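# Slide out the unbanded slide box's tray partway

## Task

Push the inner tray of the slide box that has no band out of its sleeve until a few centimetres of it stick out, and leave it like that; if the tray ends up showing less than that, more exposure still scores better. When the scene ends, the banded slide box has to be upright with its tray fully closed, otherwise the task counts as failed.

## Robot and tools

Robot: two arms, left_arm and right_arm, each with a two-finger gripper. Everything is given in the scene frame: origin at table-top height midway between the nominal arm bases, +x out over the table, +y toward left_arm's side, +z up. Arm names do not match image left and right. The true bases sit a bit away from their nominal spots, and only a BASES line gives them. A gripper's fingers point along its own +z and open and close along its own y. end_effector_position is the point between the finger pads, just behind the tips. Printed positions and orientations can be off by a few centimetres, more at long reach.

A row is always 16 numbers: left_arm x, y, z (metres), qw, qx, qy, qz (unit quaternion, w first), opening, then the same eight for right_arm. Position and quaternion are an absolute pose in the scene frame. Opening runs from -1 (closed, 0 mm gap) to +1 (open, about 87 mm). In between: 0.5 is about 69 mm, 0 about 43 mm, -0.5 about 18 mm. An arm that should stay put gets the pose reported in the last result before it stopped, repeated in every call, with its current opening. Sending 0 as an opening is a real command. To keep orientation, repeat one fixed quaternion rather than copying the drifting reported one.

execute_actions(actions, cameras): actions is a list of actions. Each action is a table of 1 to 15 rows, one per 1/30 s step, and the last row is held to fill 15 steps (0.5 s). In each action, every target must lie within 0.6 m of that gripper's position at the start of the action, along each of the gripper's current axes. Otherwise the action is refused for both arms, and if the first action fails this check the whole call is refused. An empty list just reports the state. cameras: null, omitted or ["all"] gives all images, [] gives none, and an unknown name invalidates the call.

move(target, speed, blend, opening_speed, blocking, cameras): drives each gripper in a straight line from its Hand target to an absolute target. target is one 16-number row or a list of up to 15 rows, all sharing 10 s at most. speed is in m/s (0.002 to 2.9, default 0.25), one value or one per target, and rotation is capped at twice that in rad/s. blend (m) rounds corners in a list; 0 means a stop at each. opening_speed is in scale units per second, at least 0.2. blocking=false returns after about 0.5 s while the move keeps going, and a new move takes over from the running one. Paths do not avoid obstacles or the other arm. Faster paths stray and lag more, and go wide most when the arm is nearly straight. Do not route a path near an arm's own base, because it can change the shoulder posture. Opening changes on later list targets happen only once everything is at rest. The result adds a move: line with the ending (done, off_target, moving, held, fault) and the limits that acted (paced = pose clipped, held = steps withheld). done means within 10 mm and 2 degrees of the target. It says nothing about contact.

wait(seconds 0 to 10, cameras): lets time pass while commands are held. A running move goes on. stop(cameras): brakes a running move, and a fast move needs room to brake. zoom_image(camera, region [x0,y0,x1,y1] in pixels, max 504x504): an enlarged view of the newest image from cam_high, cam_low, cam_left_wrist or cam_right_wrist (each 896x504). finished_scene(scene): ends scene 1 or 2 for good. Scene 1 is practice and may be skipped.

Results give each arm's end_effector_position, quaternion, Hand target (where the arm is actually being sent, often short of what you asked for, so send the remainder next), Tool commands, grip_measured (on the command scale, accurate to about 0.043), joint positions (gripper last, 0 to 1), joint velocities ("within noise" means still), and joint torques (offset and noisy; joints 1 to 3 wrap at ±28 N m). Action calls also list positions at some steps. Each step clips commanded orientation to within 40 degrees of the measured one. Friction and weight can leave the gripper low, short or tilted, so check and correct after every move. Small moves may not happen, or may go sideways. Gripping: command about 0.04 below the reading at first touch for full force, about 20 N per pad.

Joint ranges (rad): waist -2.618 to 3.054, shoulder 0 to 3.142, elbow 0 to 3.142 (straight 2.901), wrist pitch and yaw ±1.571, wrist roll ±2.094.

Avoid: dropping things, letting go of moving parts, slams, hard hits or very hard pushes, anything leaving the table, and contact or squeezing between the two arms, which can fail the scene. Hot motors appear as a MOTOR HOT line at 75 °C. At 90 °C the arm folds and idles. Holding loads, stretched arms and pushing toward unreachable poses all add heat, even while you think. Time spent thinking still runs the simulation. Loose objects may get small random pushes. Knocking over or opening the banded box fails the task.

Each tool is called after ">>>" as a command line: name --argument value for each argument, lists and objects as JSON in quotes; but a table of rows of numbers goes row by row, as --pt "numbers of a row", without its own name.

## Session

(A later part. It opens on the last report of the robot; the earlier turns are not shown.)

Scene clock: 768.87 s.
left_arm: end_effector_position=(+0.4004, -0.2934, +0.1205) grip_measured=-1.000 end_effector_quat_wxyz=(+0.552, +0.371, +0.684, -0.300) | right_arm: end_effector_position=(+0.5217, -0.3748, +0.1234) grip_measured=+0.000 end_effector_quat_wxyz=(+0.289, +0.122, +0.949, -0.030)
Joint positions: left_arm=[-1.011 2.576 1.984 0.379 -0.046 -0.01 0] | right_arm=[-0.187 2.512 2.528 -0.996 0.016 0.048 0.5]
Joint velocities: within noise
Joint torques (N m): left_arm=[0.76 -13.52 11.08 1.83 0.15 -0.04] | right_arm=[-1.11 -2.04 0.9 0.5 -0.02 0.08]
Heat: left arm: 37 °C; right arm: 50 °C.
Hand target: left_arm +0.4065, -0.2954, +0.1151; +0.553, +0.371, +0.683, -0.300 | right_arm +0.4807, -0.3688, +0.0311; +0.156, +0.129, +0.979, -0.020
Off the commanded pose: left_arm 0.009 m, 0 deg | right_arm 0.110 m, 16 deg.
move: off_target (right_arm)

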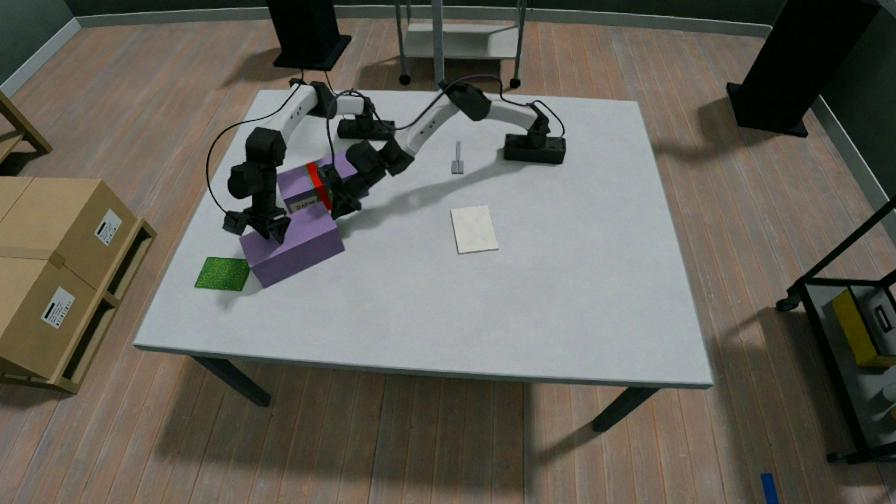

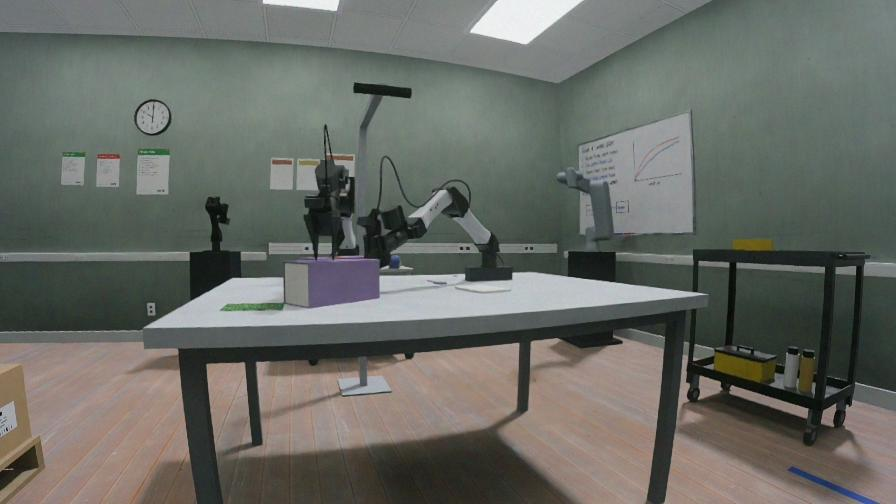

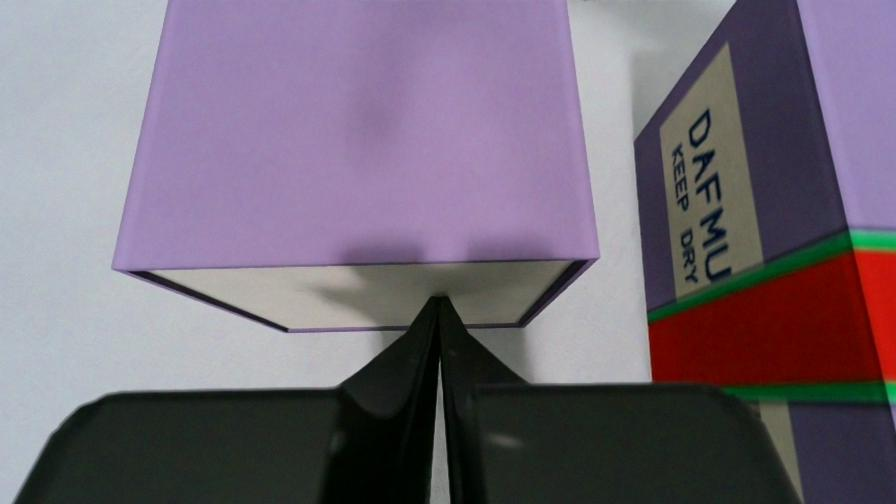

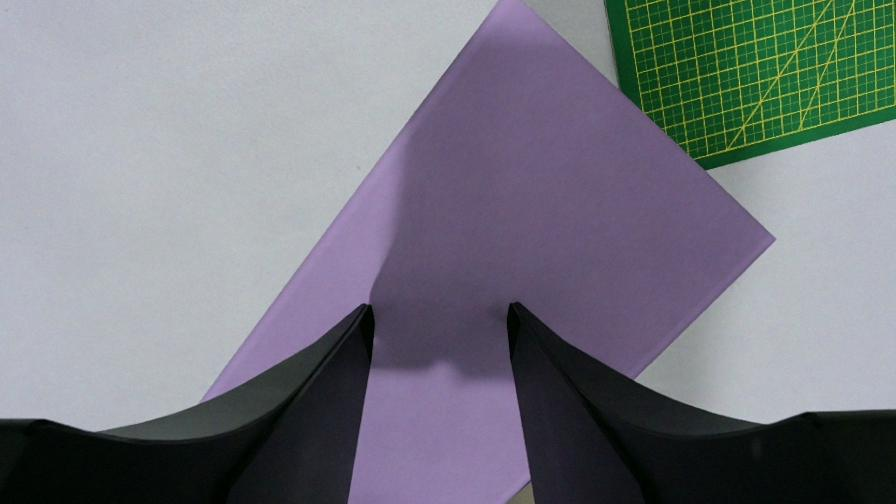

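>>> move --target '[0.434,-0.338,0.113,0.553,0.371,0.683,-0.3,-1,0.485,-0.37,0.02,0.155,0.129,0.979,-0.02,0]' --speed 0.06

Scene clock: 773.97 s.
left_arm: end_effector_position=(+0.4218, -0.3380, +0.1205) grip_measured=-1.000 end_effector_quat_wxyz=(+0.543, +0.380, +0.684, -0.305) | right_arm: end_effector_position=(+0.5546, -0.3948, +0.1244) grip_measured=+0.000 end_effector_quat_wxyz=(+0.344, +0.131, +0.929, -0.046)
Joint positions: left_arm=[-1.01 2.928 2.698 0.003 -0.022 -0.01 0] | right_arm=[-0.203 2.587 2.618 -0.894 0.034 0.047 0.5]
Joint velocities: within noise
Joint torques (N m): left_arm=[1.06 -14.23 11.62 2.11 -0.05 0.04] | right_arm=[0.02 -4.92 1.84 -0.83 -0.17 0.08]
Heat: left arm: 37 °C; right arm: 48 °C.
Hand target: left_arm +0.4327, -0.3359, +0.1131; +0.554, +0.371, +0.682, -0.301 | right_arm +0.4922, -0.3728, +0.0356; +0.172, +0.130, +0.976, -0.022
Off the commanded pose: left_arm 0.014 m, 2 deg | right_arm 0.128 m, 23 deg.
move: off_target (left_arm, right_arm)

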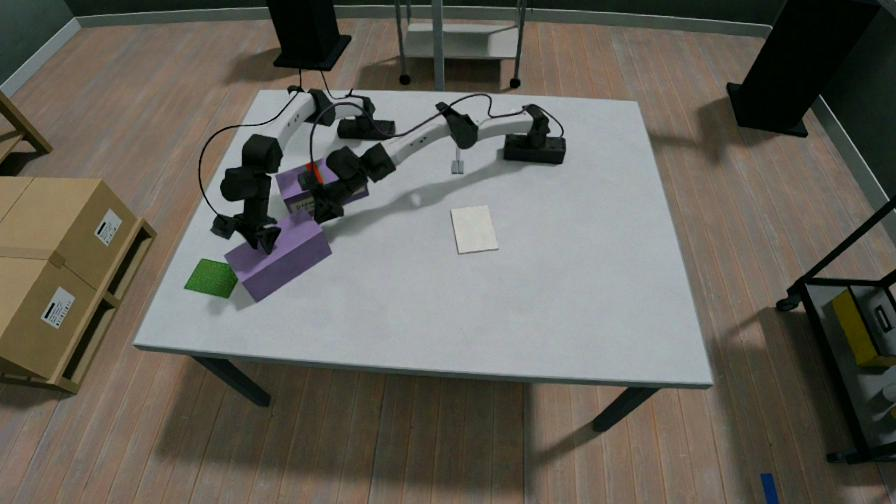

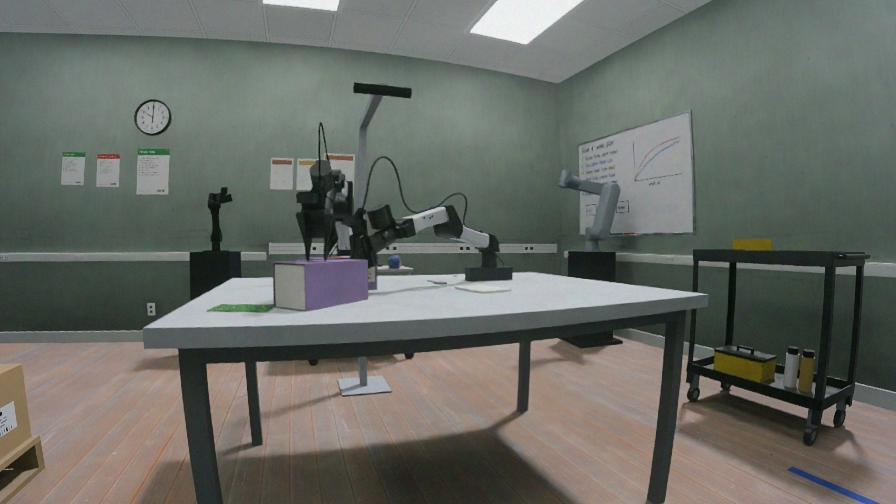

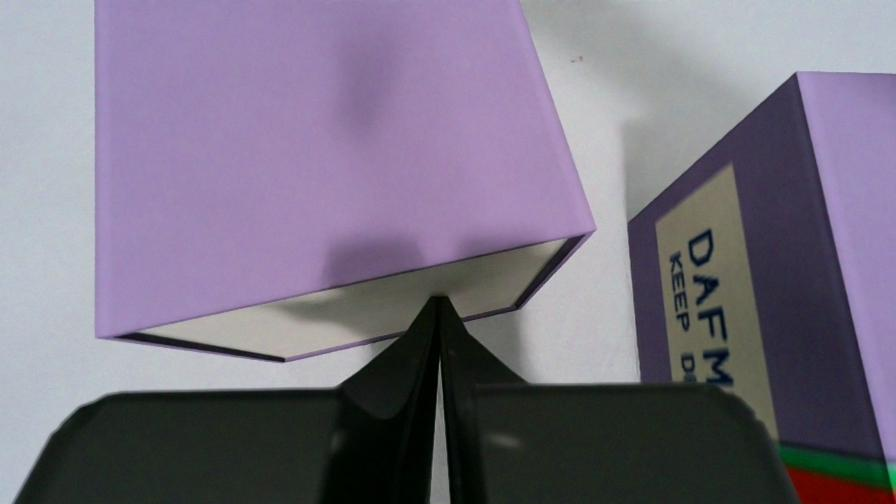

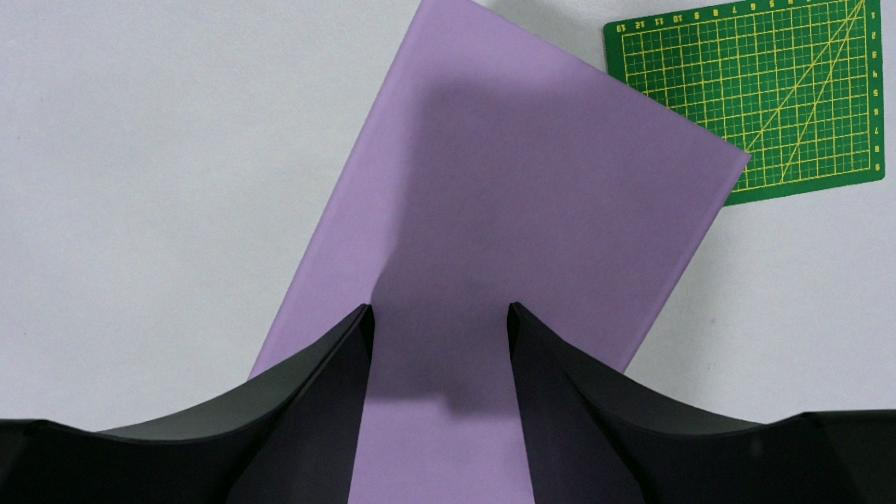

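>>> move --pt "0.36 -0.22 0.115 0.553 0.371 0.683 -0.3 -1 0.44 -0.31 0.03 0.155 0.129 0.979 -0.02 0" --pt "0.345 -0.18 0.115 0.553 0.371 0.683 -0.3 -1 0.40 -0.29 0.03 0.155 0.129 0.979 -0.02 0" --speed 0.1

Scene clock: 822.43 s.
left_arm: end_effector_position=(+0.3420, -0.1809, +0.0865) grip_measured=-1.000 end_effector_quat_wxyz=(+0.533, +0.379, +0.699, -0.290) | right_arm: end_effector_position=(+0.4813, -0.3163, +0.1232) grip_measured=+0.000 end_effector_quat_wxyz=(+0.340, +0.134, +0.930, -0.040)
Joint positions: left_arm=[-0.995 2.218 1.198 0.754 -0.031 -0.01 0] | right_arm=[-0.073 2.101 1.778 -0.555 0.11 0.158 0.5]
Joint velocities: within noise
Joint torques (N m): left_arm=[0.76 -17.57 5.41 2 0.08 0.01] | right_arm=[0.58 -4.72 -0.18 -0.97 -0.39 0.37]
Heat: left arm: 40 °C; right arm: 45 °C.
Hand target: left_arm +0.3452, -0.1804, +0.1142; +0.553, +0.371, +0.683, -0.300 | right_arm +0.4053, -0.2936, +0.0466; +0.163, +0.133, +0.977, -0.023
Off the commanded pose: left_arm 0.029 m, 3 deg | right_arm 0.126 m, 22 deg.
move: off_target (left_arm, right_arm)

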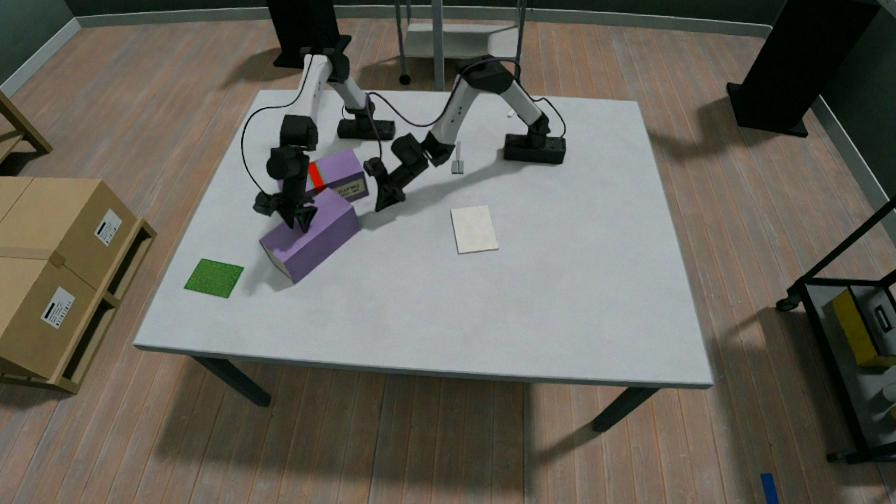

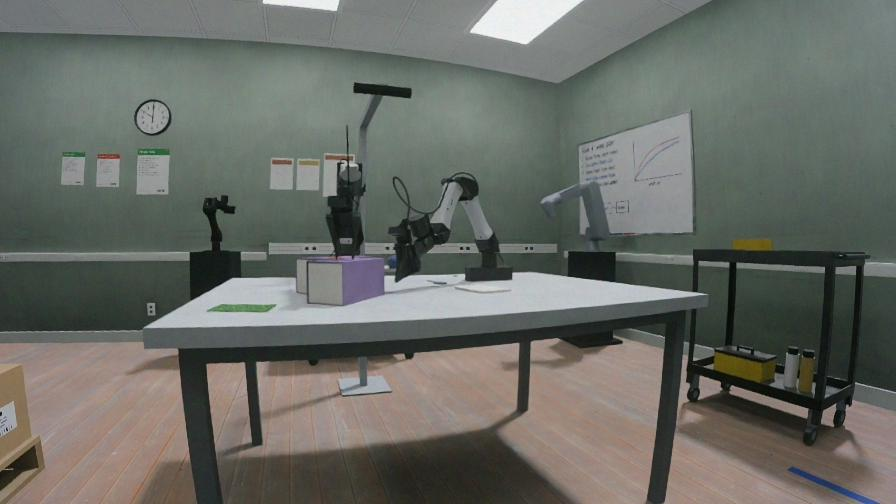

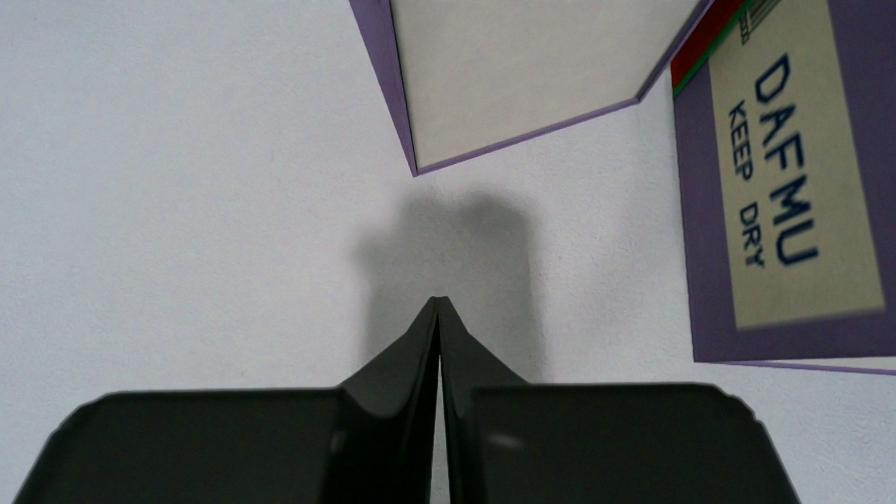

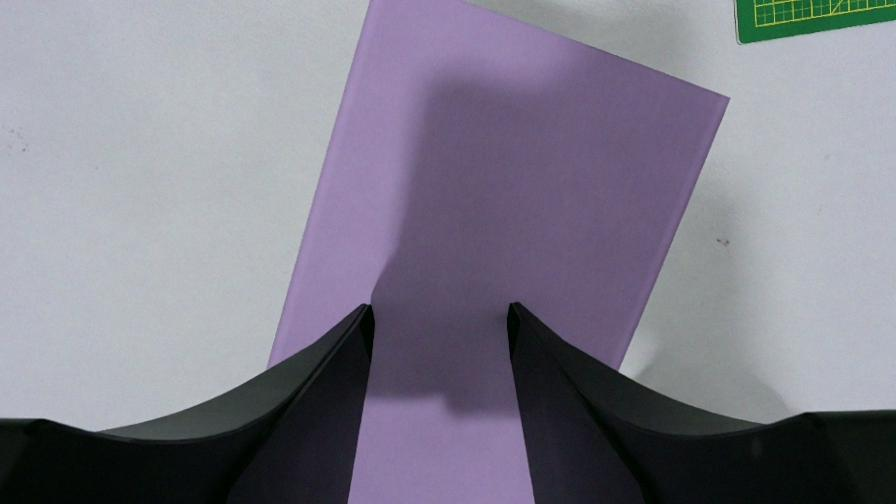

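>>> move --target '[0.30,-0.07,0.12,0.595,0.253,0.735,-0.205,-1,0.45,-0.23,0.03,0.155,0.129,0.979,-0.02,0]' --speed 0.12

Scene clock: 842.67 s.
left_arm: end_effector_position=(+0.3017, -0.0699, +0.1032) grip_measured=-1.000 end_effector_quat_wxyz=(+0.583, +0.266, +0.743, -0.194) | right_arm: end_effector_position=(+0.5039, -0.2604, +0.1234) grip_measured=+0.000 end_effector_quat_wxyz=(+0.312, +0.146, +0.938, -0.041)
Joint positions: left_arm=[-1.086 1.891 0.718 0.898 -0.438 -0.096 0] | right_arm=[0.047 2.262 2.067 -0.76 0.186 0.28 0.5]
Joint velocities: within noise
Joint torques (N m): left_arm=[-0.75 -12.7 4.67 1.92 -0.1 -0.1] | right_arm=[1.52 -2.85 1.7 -0.2 -0.68 0.44]
Heat: left arm: 41 °C; right arm: 42 °C.
Hand target: left_arm +0.3002, -0.0702, +0.1195; +0.595, +0.253, +0.735, -0.205 | right_arm +0.4487, -0.2337, +0.0432; +0.162, +0.134, +0.977, -0.024
Off the commanded pose: left_arm 0.017 m, 3 deg | right_arm 0.112 m, 19 deg.
move: off_target (left_arm, right_arm)

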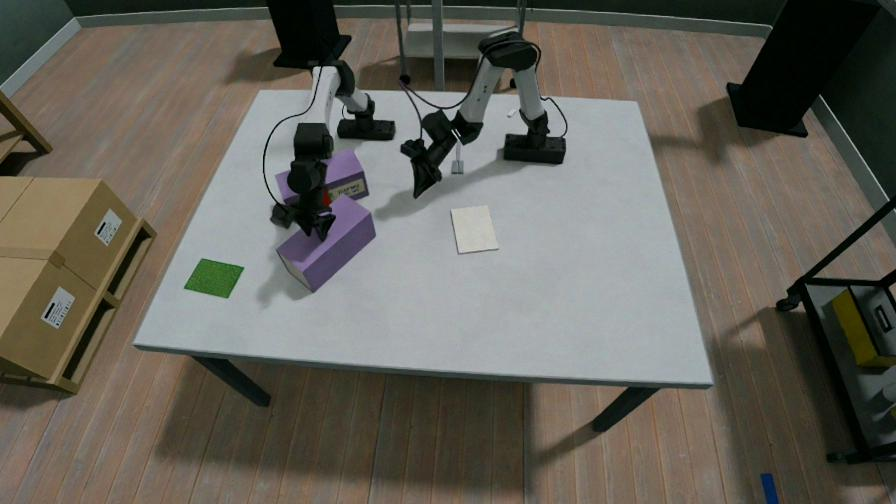

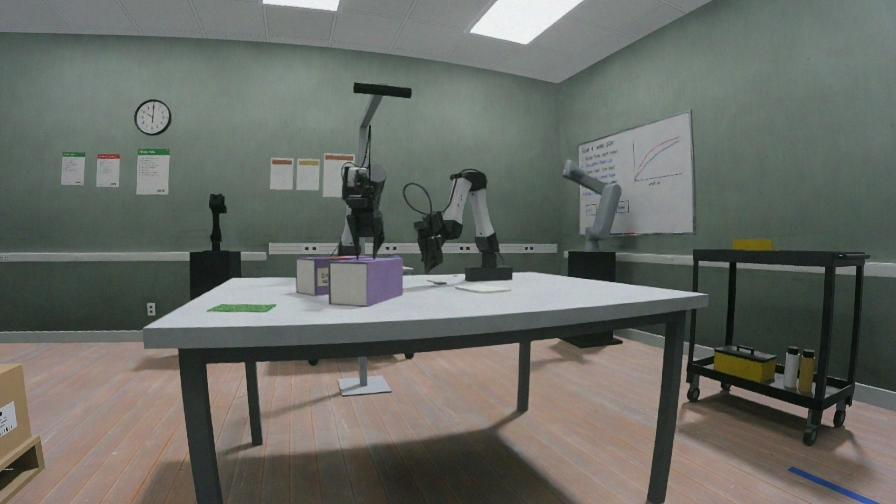

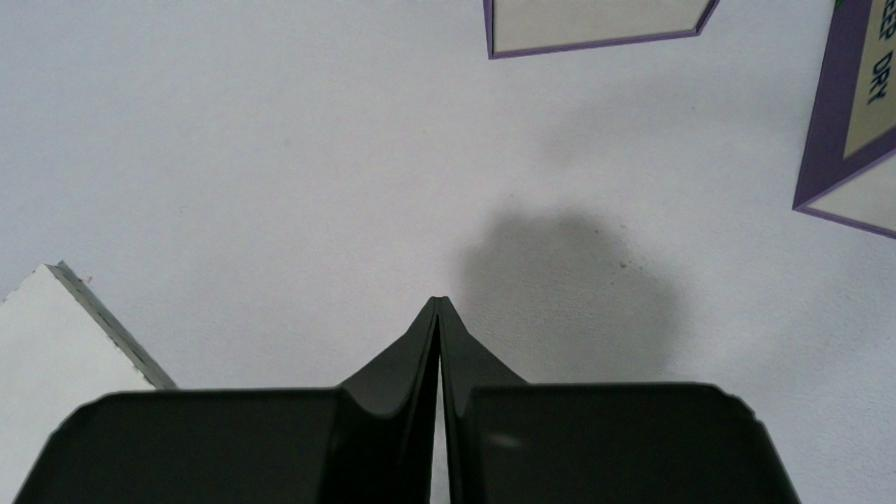

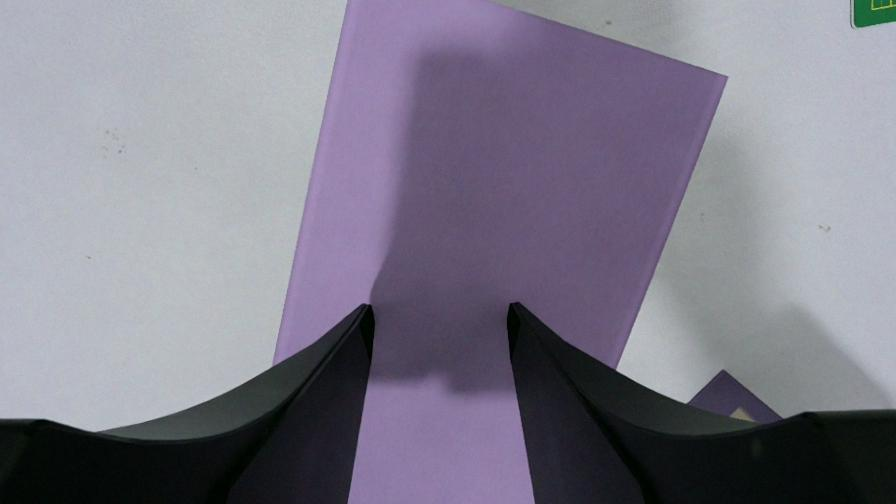

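>>> move --pt "0.30 -0.12 0.125 0.605 0.214 0.747 -0.173 -1 0.45 -0.23 0.03 0.155 0.129 0.979 -0.02 0" --pt "0.345 -0.195 0.12 0.605 0.214 0.747 -0.173 -1 0.45 -0.23 0.03 0.155 0.129 0.979 -0.02 0" --speed 0.15

Scene clock: 856.83 s.
left_arm: end_effector_position=(+0.3395, -0.1904, +0.1233) grip_measured=-1.000 end_effector_quat_wxyz=(+0.605, +0.218, +0.746, -0.172) | right_arm: end_effector_position=(+0.5038, -0.2604, +0.1233) grip_measured=+0.000 end_effector_quat_wxyz=(+0.311, +0.147, +0.938, -0.041)
Joint positions: left_arm=[-1.161 2.225 1.352 0.616 -0.615 -0.143 0] | right_arm=[0.047 2.263 2.07 -0.763 0.187 0.283 0.5]
Joint velocities: within noise
Joint torques (N m): left_arm=[0.61 -10.74 9.7 1.7 0.04 -0.1] | right_arm=[1.51 -2.88 1.62 -0.19 -0.7 0.41]
Heat: left arm: 40 °C; right arm: 41 °C.
Hand target: left_arm +0.3448, -0.1946, +0.1200; +0.605, +0.214, +0.747, -0.173 | right_arm +0.4487, -0.2337, +0.0431; +0.161, +0.134, +0.977, -0.023
Off the commanded pose: left_arm 0.008 m, 1 deg | right_arm 0.112 m, 19 deg.
move: off_target (right_arm)

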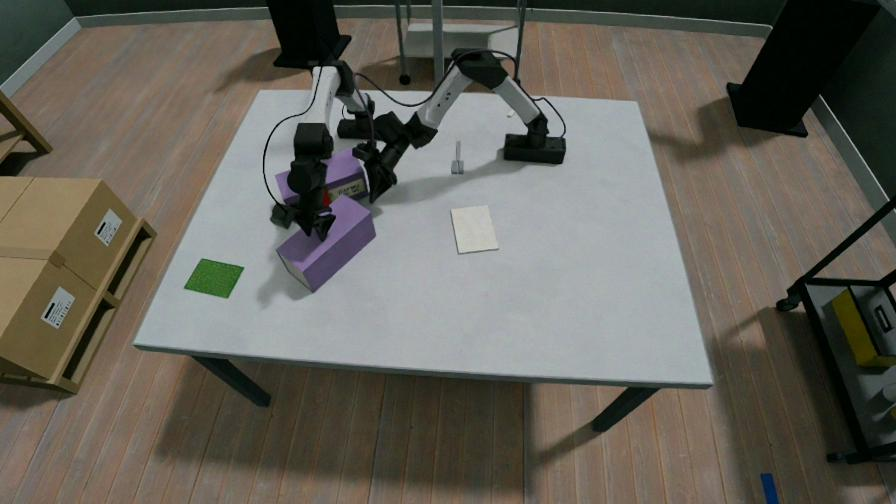

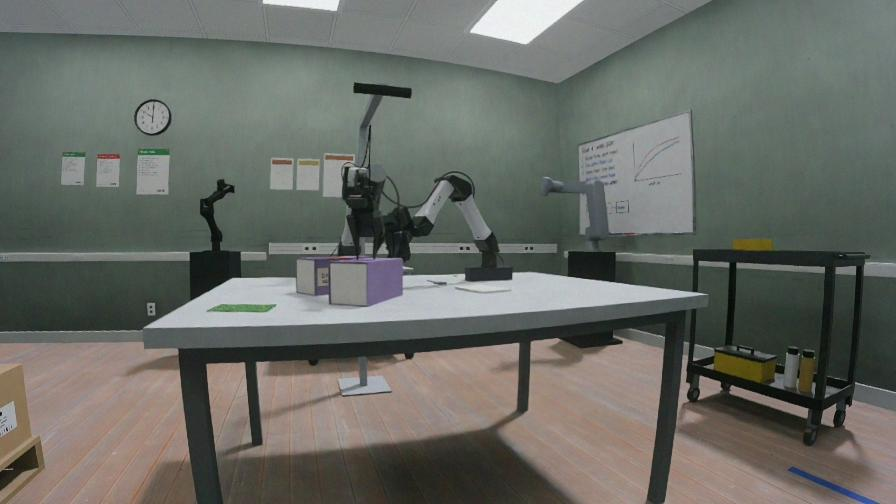

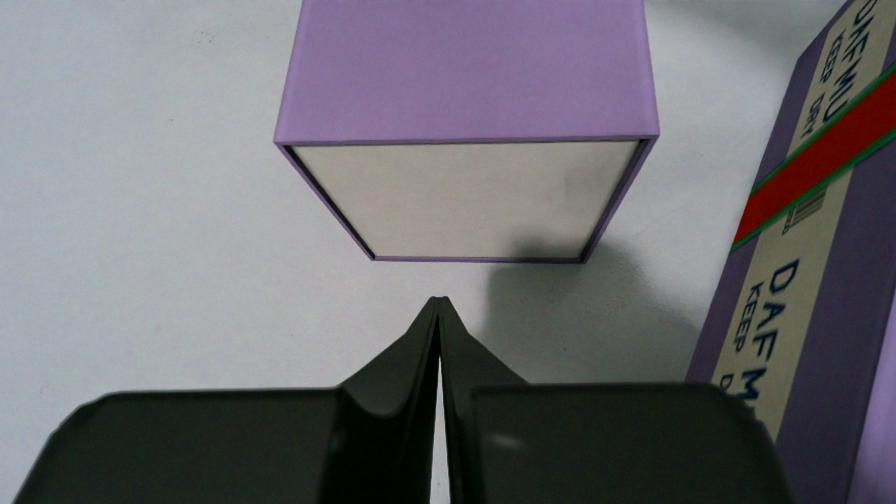

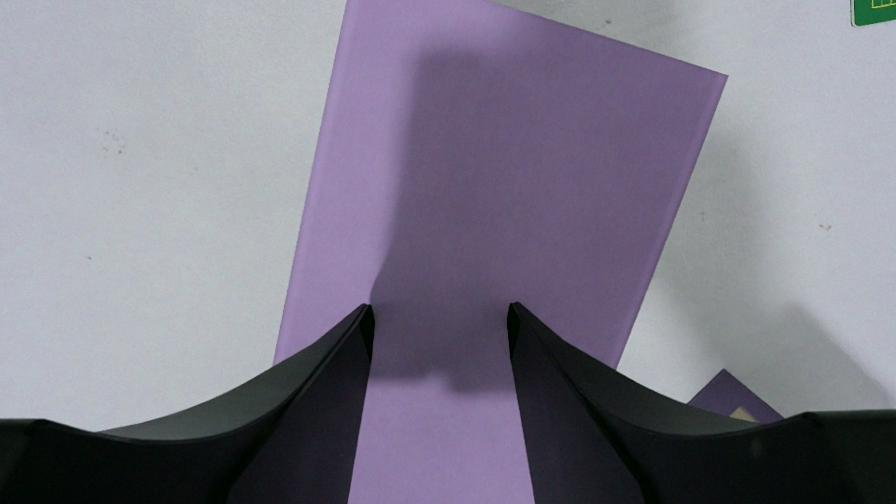

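>>> move --pt "0.363 -0.223 0.12 0.605 0.214 0.747 -0.173 -1 0.45 -0.23 0.025 0.155 0.129 0.979 -0.02 0" --pt "0.406 -0.250 0.12 0.605 0.214 0.747 -0.173 -1 0.425 -0.214 0.02 0.155 0.129 0.979 -0.02 0" --speed 0.07

Scene clock: 870.97 s.
left_arm: end_effector_position=(+0.3658, -0.2271, +0.1256) grip_measured=-1.000 end_effector_quat_wxyz=(+0.606, +0.215, +0.746, -0.174) | right_arm: end_effector_position=(+0.5049, -0.2595, +0.1227) grip_measured=+0.000 end_effector_quat_wxyz=(+0.326, +0.152, +0.932, -0.045)
Joint positions: left_arm=[-1.14 2.363 1.611 0.502 -0.597 -0.142 0] | right_arm=[0.055 2.237 2.009 -0.701 0.208 0.292 0.5]
Joint velocities: within noise
Joint torques (N m): left_arm=[0.02 -14.74 6.98 1.72 -0.02 0] | right_arm=[2.04 -3.7 -0.39 -0.36 -0.82 0.49]
Heat: left arm: 40 °C; right arm: 40 °C.
Hand target: left_arm +0.3661, -0.2269, +0.1261; +0.607, +0.213, +0.746, -0.175 | right_arm +0.4391, -0.2282, +0.0383; +0.161, +0.136, +0.977, -0.025
Off the commanded pose: left_arm 0.047 m, 0 deg | right_arm 0.138 m, 21 deg.
move: held (left_arm; a check stopped the path), off_target (right_arm; braked when a check withheld steps of left_arm); path passed 1 of 2 targets; limits=held
pose unreachable (left arm): on one or more control steps of this call, first in action 0 (counted from 0), this arm could not follow its commanded pose, so it was not sent that pose on those steps. It may still have moved: this result reports where it is.
cause: moving toward the commanded pose would bring a part of the arm too close to another arm (this arm's wrist camera and the right arm's forearm (the part past joint 3), along the way the arms are being sent, or toward where that arm still pushes).

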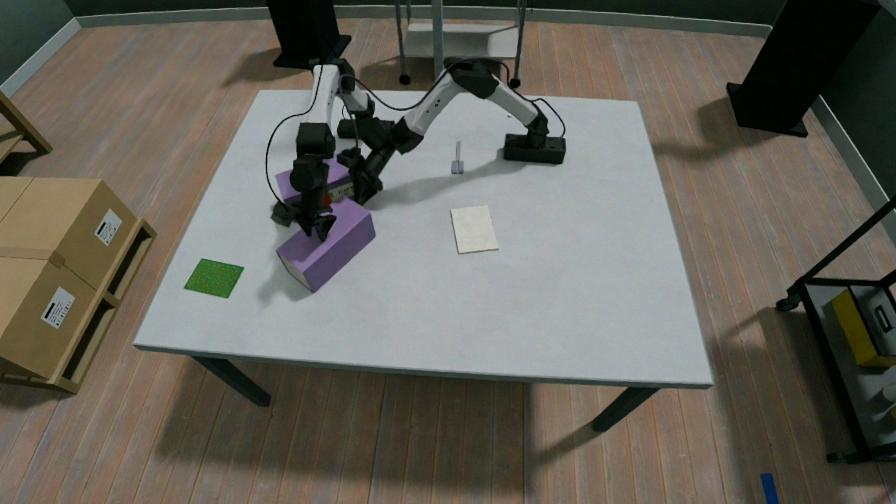

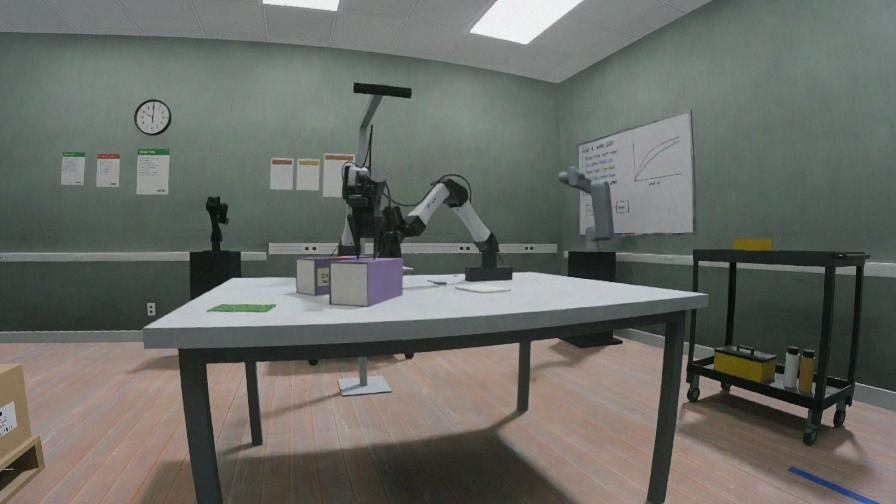

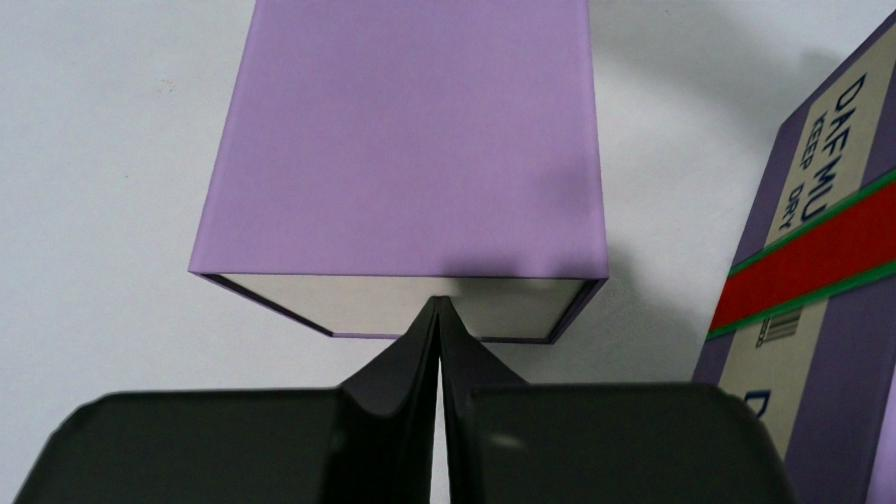

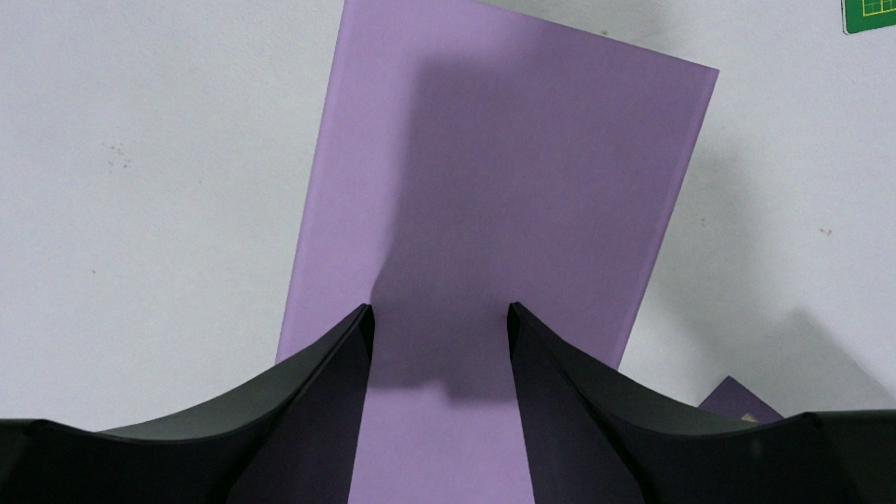

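>>> move --pt "0.315 -0.20 0.14 0.605 0.214 0.747 -0.173 -1 0.45 -0.23 0.025 0.155 0.129 0.979 -0.02 0" --pt "0.325 -0.203 0.125 0.305 -0.377 0.680 -0.550 -1 0.45 -0.23 0.025 0.155 0.129 0.979 -0.02 0" --speed '[0.12,0.5]'

>>> zoom_image --camera "cam_high" --region '[230, 130, 400, 300]'

Scene clock: 890.63 s.
left_arm: end_effector_position=(+0.3227, -0.2073, +0.1388) grip_measured=-1.000 end_effector_quat_wxyz=(+0.303, -0.374, +0.675, -0.559) | right_arm: end_effector_position=(+0.5054, -0.2595, +0.1232) grip_measured=+0.000 end_effector_quat_wxyz=(+0.320, +0.154, +0.934, -0.047)
Joint positions: left_arm=[-1.144 2.232 1.208 0.79 -0.595 -1.712 0] | right_arm=[0.055 2.255 2.049 -0.736 0.21 0.297 0.5]
Joint velocities: within noise
Joint torques (N m): left_arm=[0.76 -10.73 5.29 1.74 -0.06 -0.04] | right_arm=[0.87 -2.55 1.52 -0.25 -0.91 0.3]
Heat: left arm: 41 °C; right arm: 39 °C.
Hand target: left_arm +0.3248, -0.2029, +0.1253; +0.305, -0.377, +0.680, -0.550 | right_arm +0.4482, -0.2334, +0.0394; +0.163, +0.136, +0.977, -0.022
Off the commanded pose: left_arm 0.015 m, 1 deg | right_arm 0.117 m, 20 deg.
move: off_target (left_arm, right_arm)

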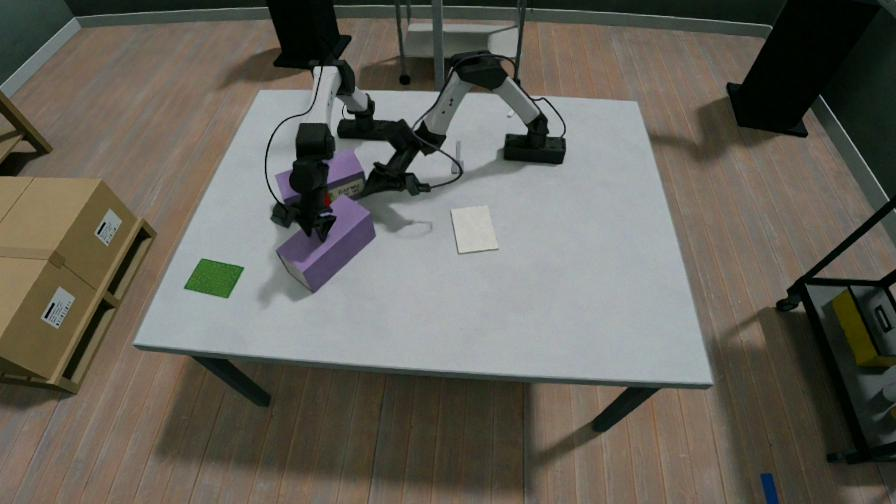

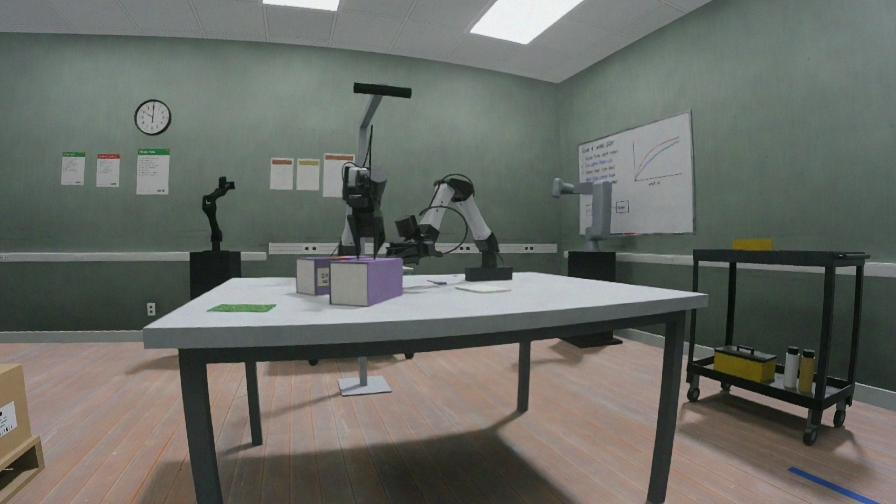

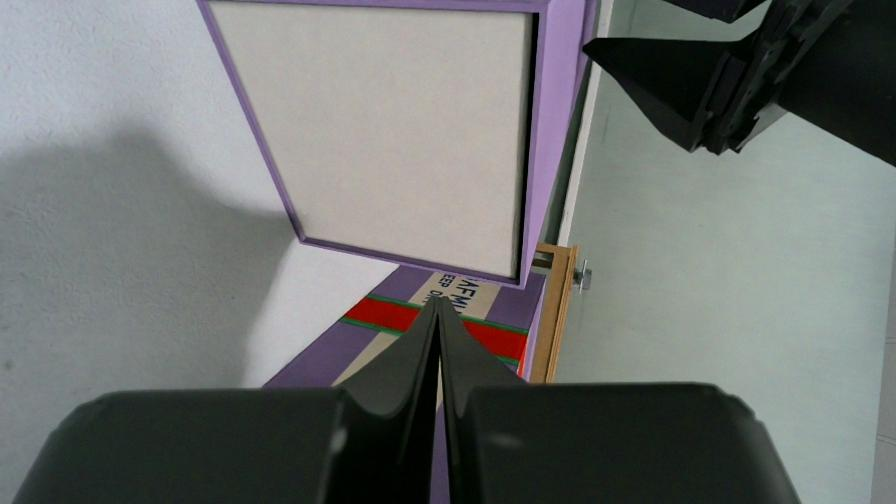

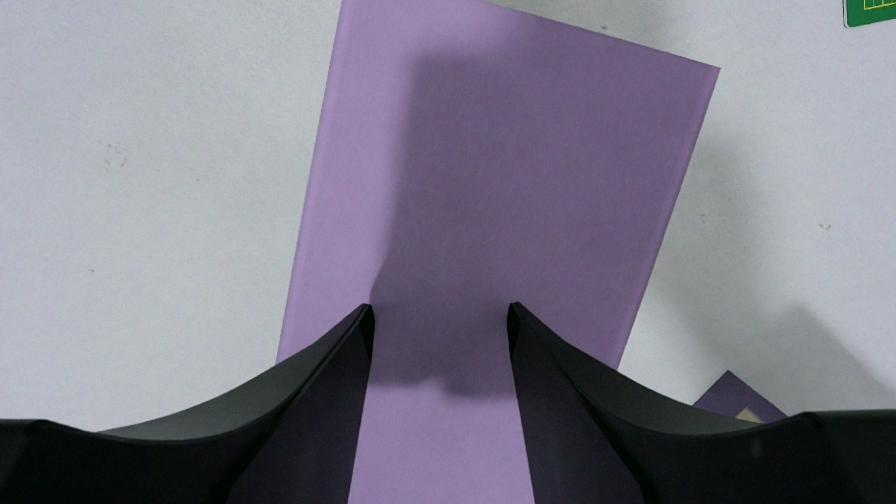

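Scaled by 2.965 from the camera's 896x504 image, which has a finer 1280x720 frame.

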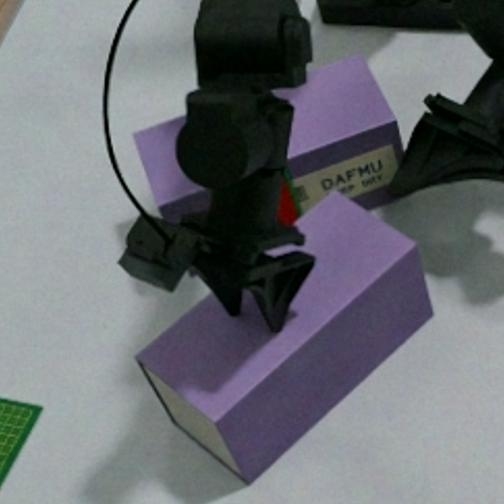

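>>> move --pt "0.375 -0.231 0.125 0.305 -0.377 0.680 -0.550 -1 0.44 -0.224 0.02 0.155 0.129 0.979 -0.02 0" --pt "0.415 -0.256 0.125 0.305 -0.377 0.680 -0.550 -1 0.415 -0.208 0.01 0.155 0.129 0.979 -0.02 0" --speed 0.07

>>> zoom_image --camera "cam_high" --region '[230, 130, 400, 300]'

Scene clock: 904.70 s.
left_arm: end_effector_position=(+0.3751, -0.2693, +0.1317) grip_measured=-1.000 end_effector_quat_wxyz=(+0.273, -0.350, +0.697, -0.563) | right_arm: end_effector_position=(+0.5116, -0.2393, +0.1213) grip_measured=+0.000 end_effector_quat_wxyz=(+0.376, +0.152, +0.913, -0.034)
Joint positions: left_arm=[-1.066 2.459 1.637 0.581 -0.433 -1.689 0] | right_arm=[0.096 2.17 1.841 -0.497 0.233 0.319 0.5]
Joint velocities: within noise
Joint torques (N m): left_arm=[4.82 -11.47 11.02 1.68 -0.37 0.09] | right_arm=[1.58 -4.64 -0.8 -1.32 -0.89 0.6]
Heat: left arm: 40 °C; right arm: 39 °C.
Hand target: left_arm +0.4123, -0.2524, +0.1256; +0.305, -0.377, +0.680, -0.550 | right_arm +0.4222, -0.2140, +0.0310; +0.172, +0.138, +0.975, -0.025
Off the commanded pose: left_arm 0.043 m, 5 deg | right_arm 0.151 m, 27 deg.
move: off_target (left_arm, right_arm)

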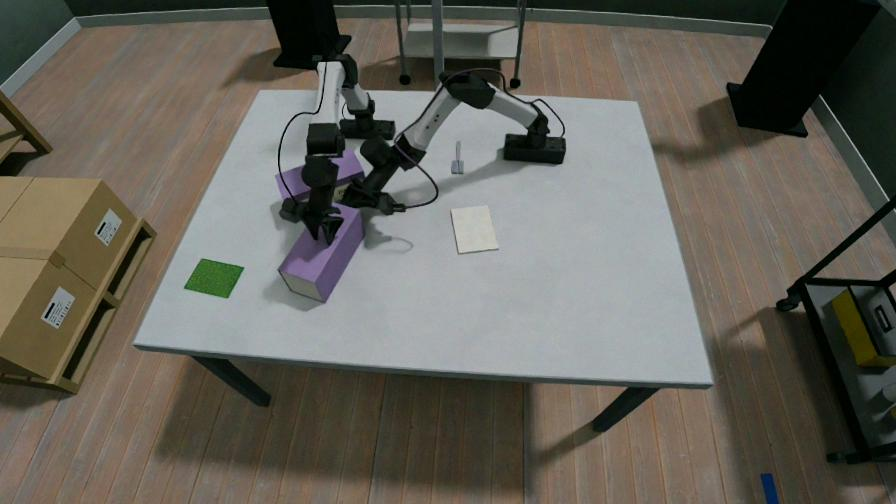

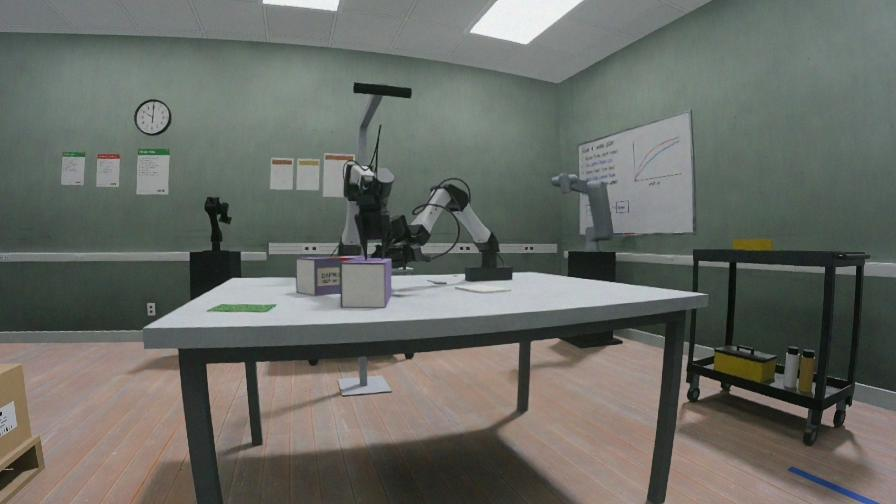

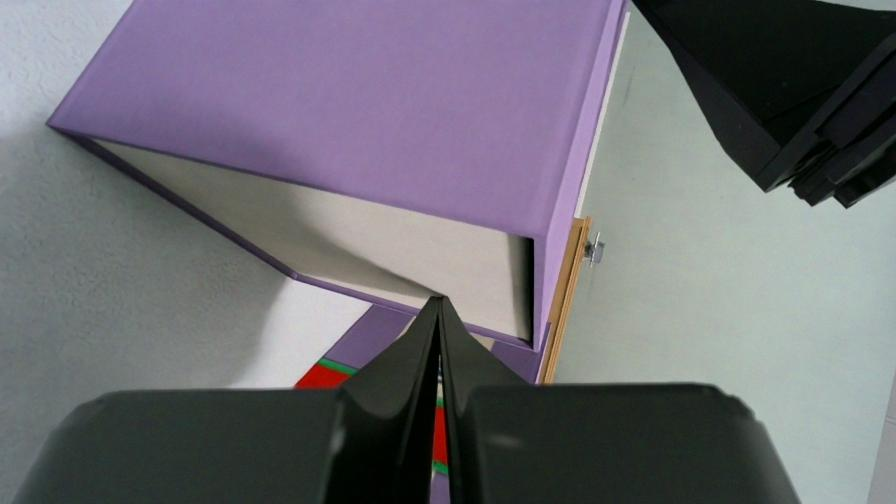

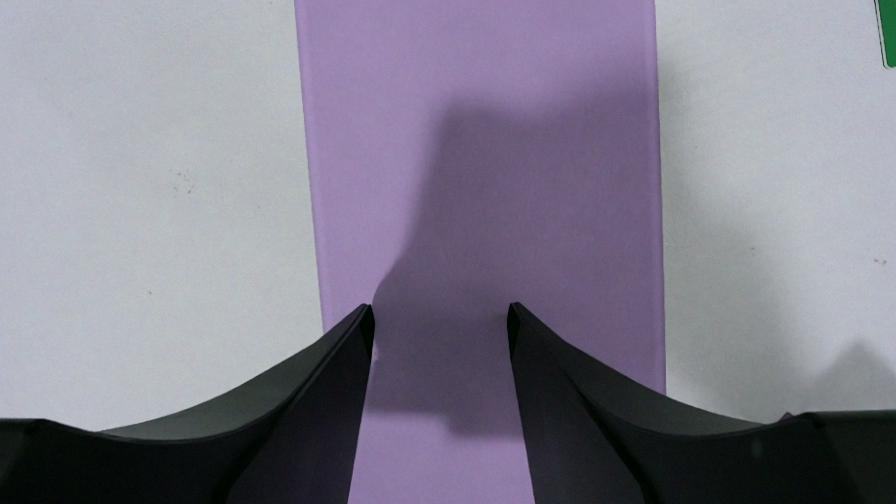

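Scaled by 2.965 from the camera's 896x504 image, which has a finer 1280x720 frame.

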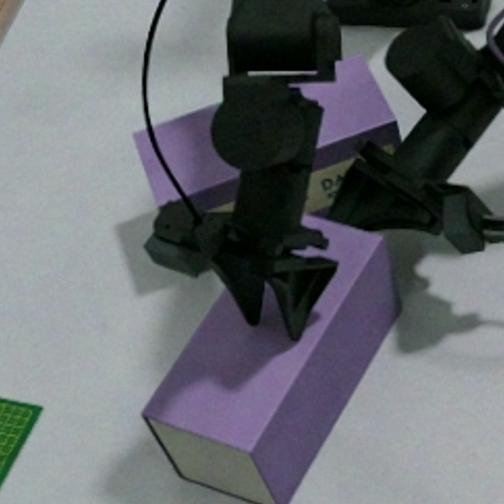

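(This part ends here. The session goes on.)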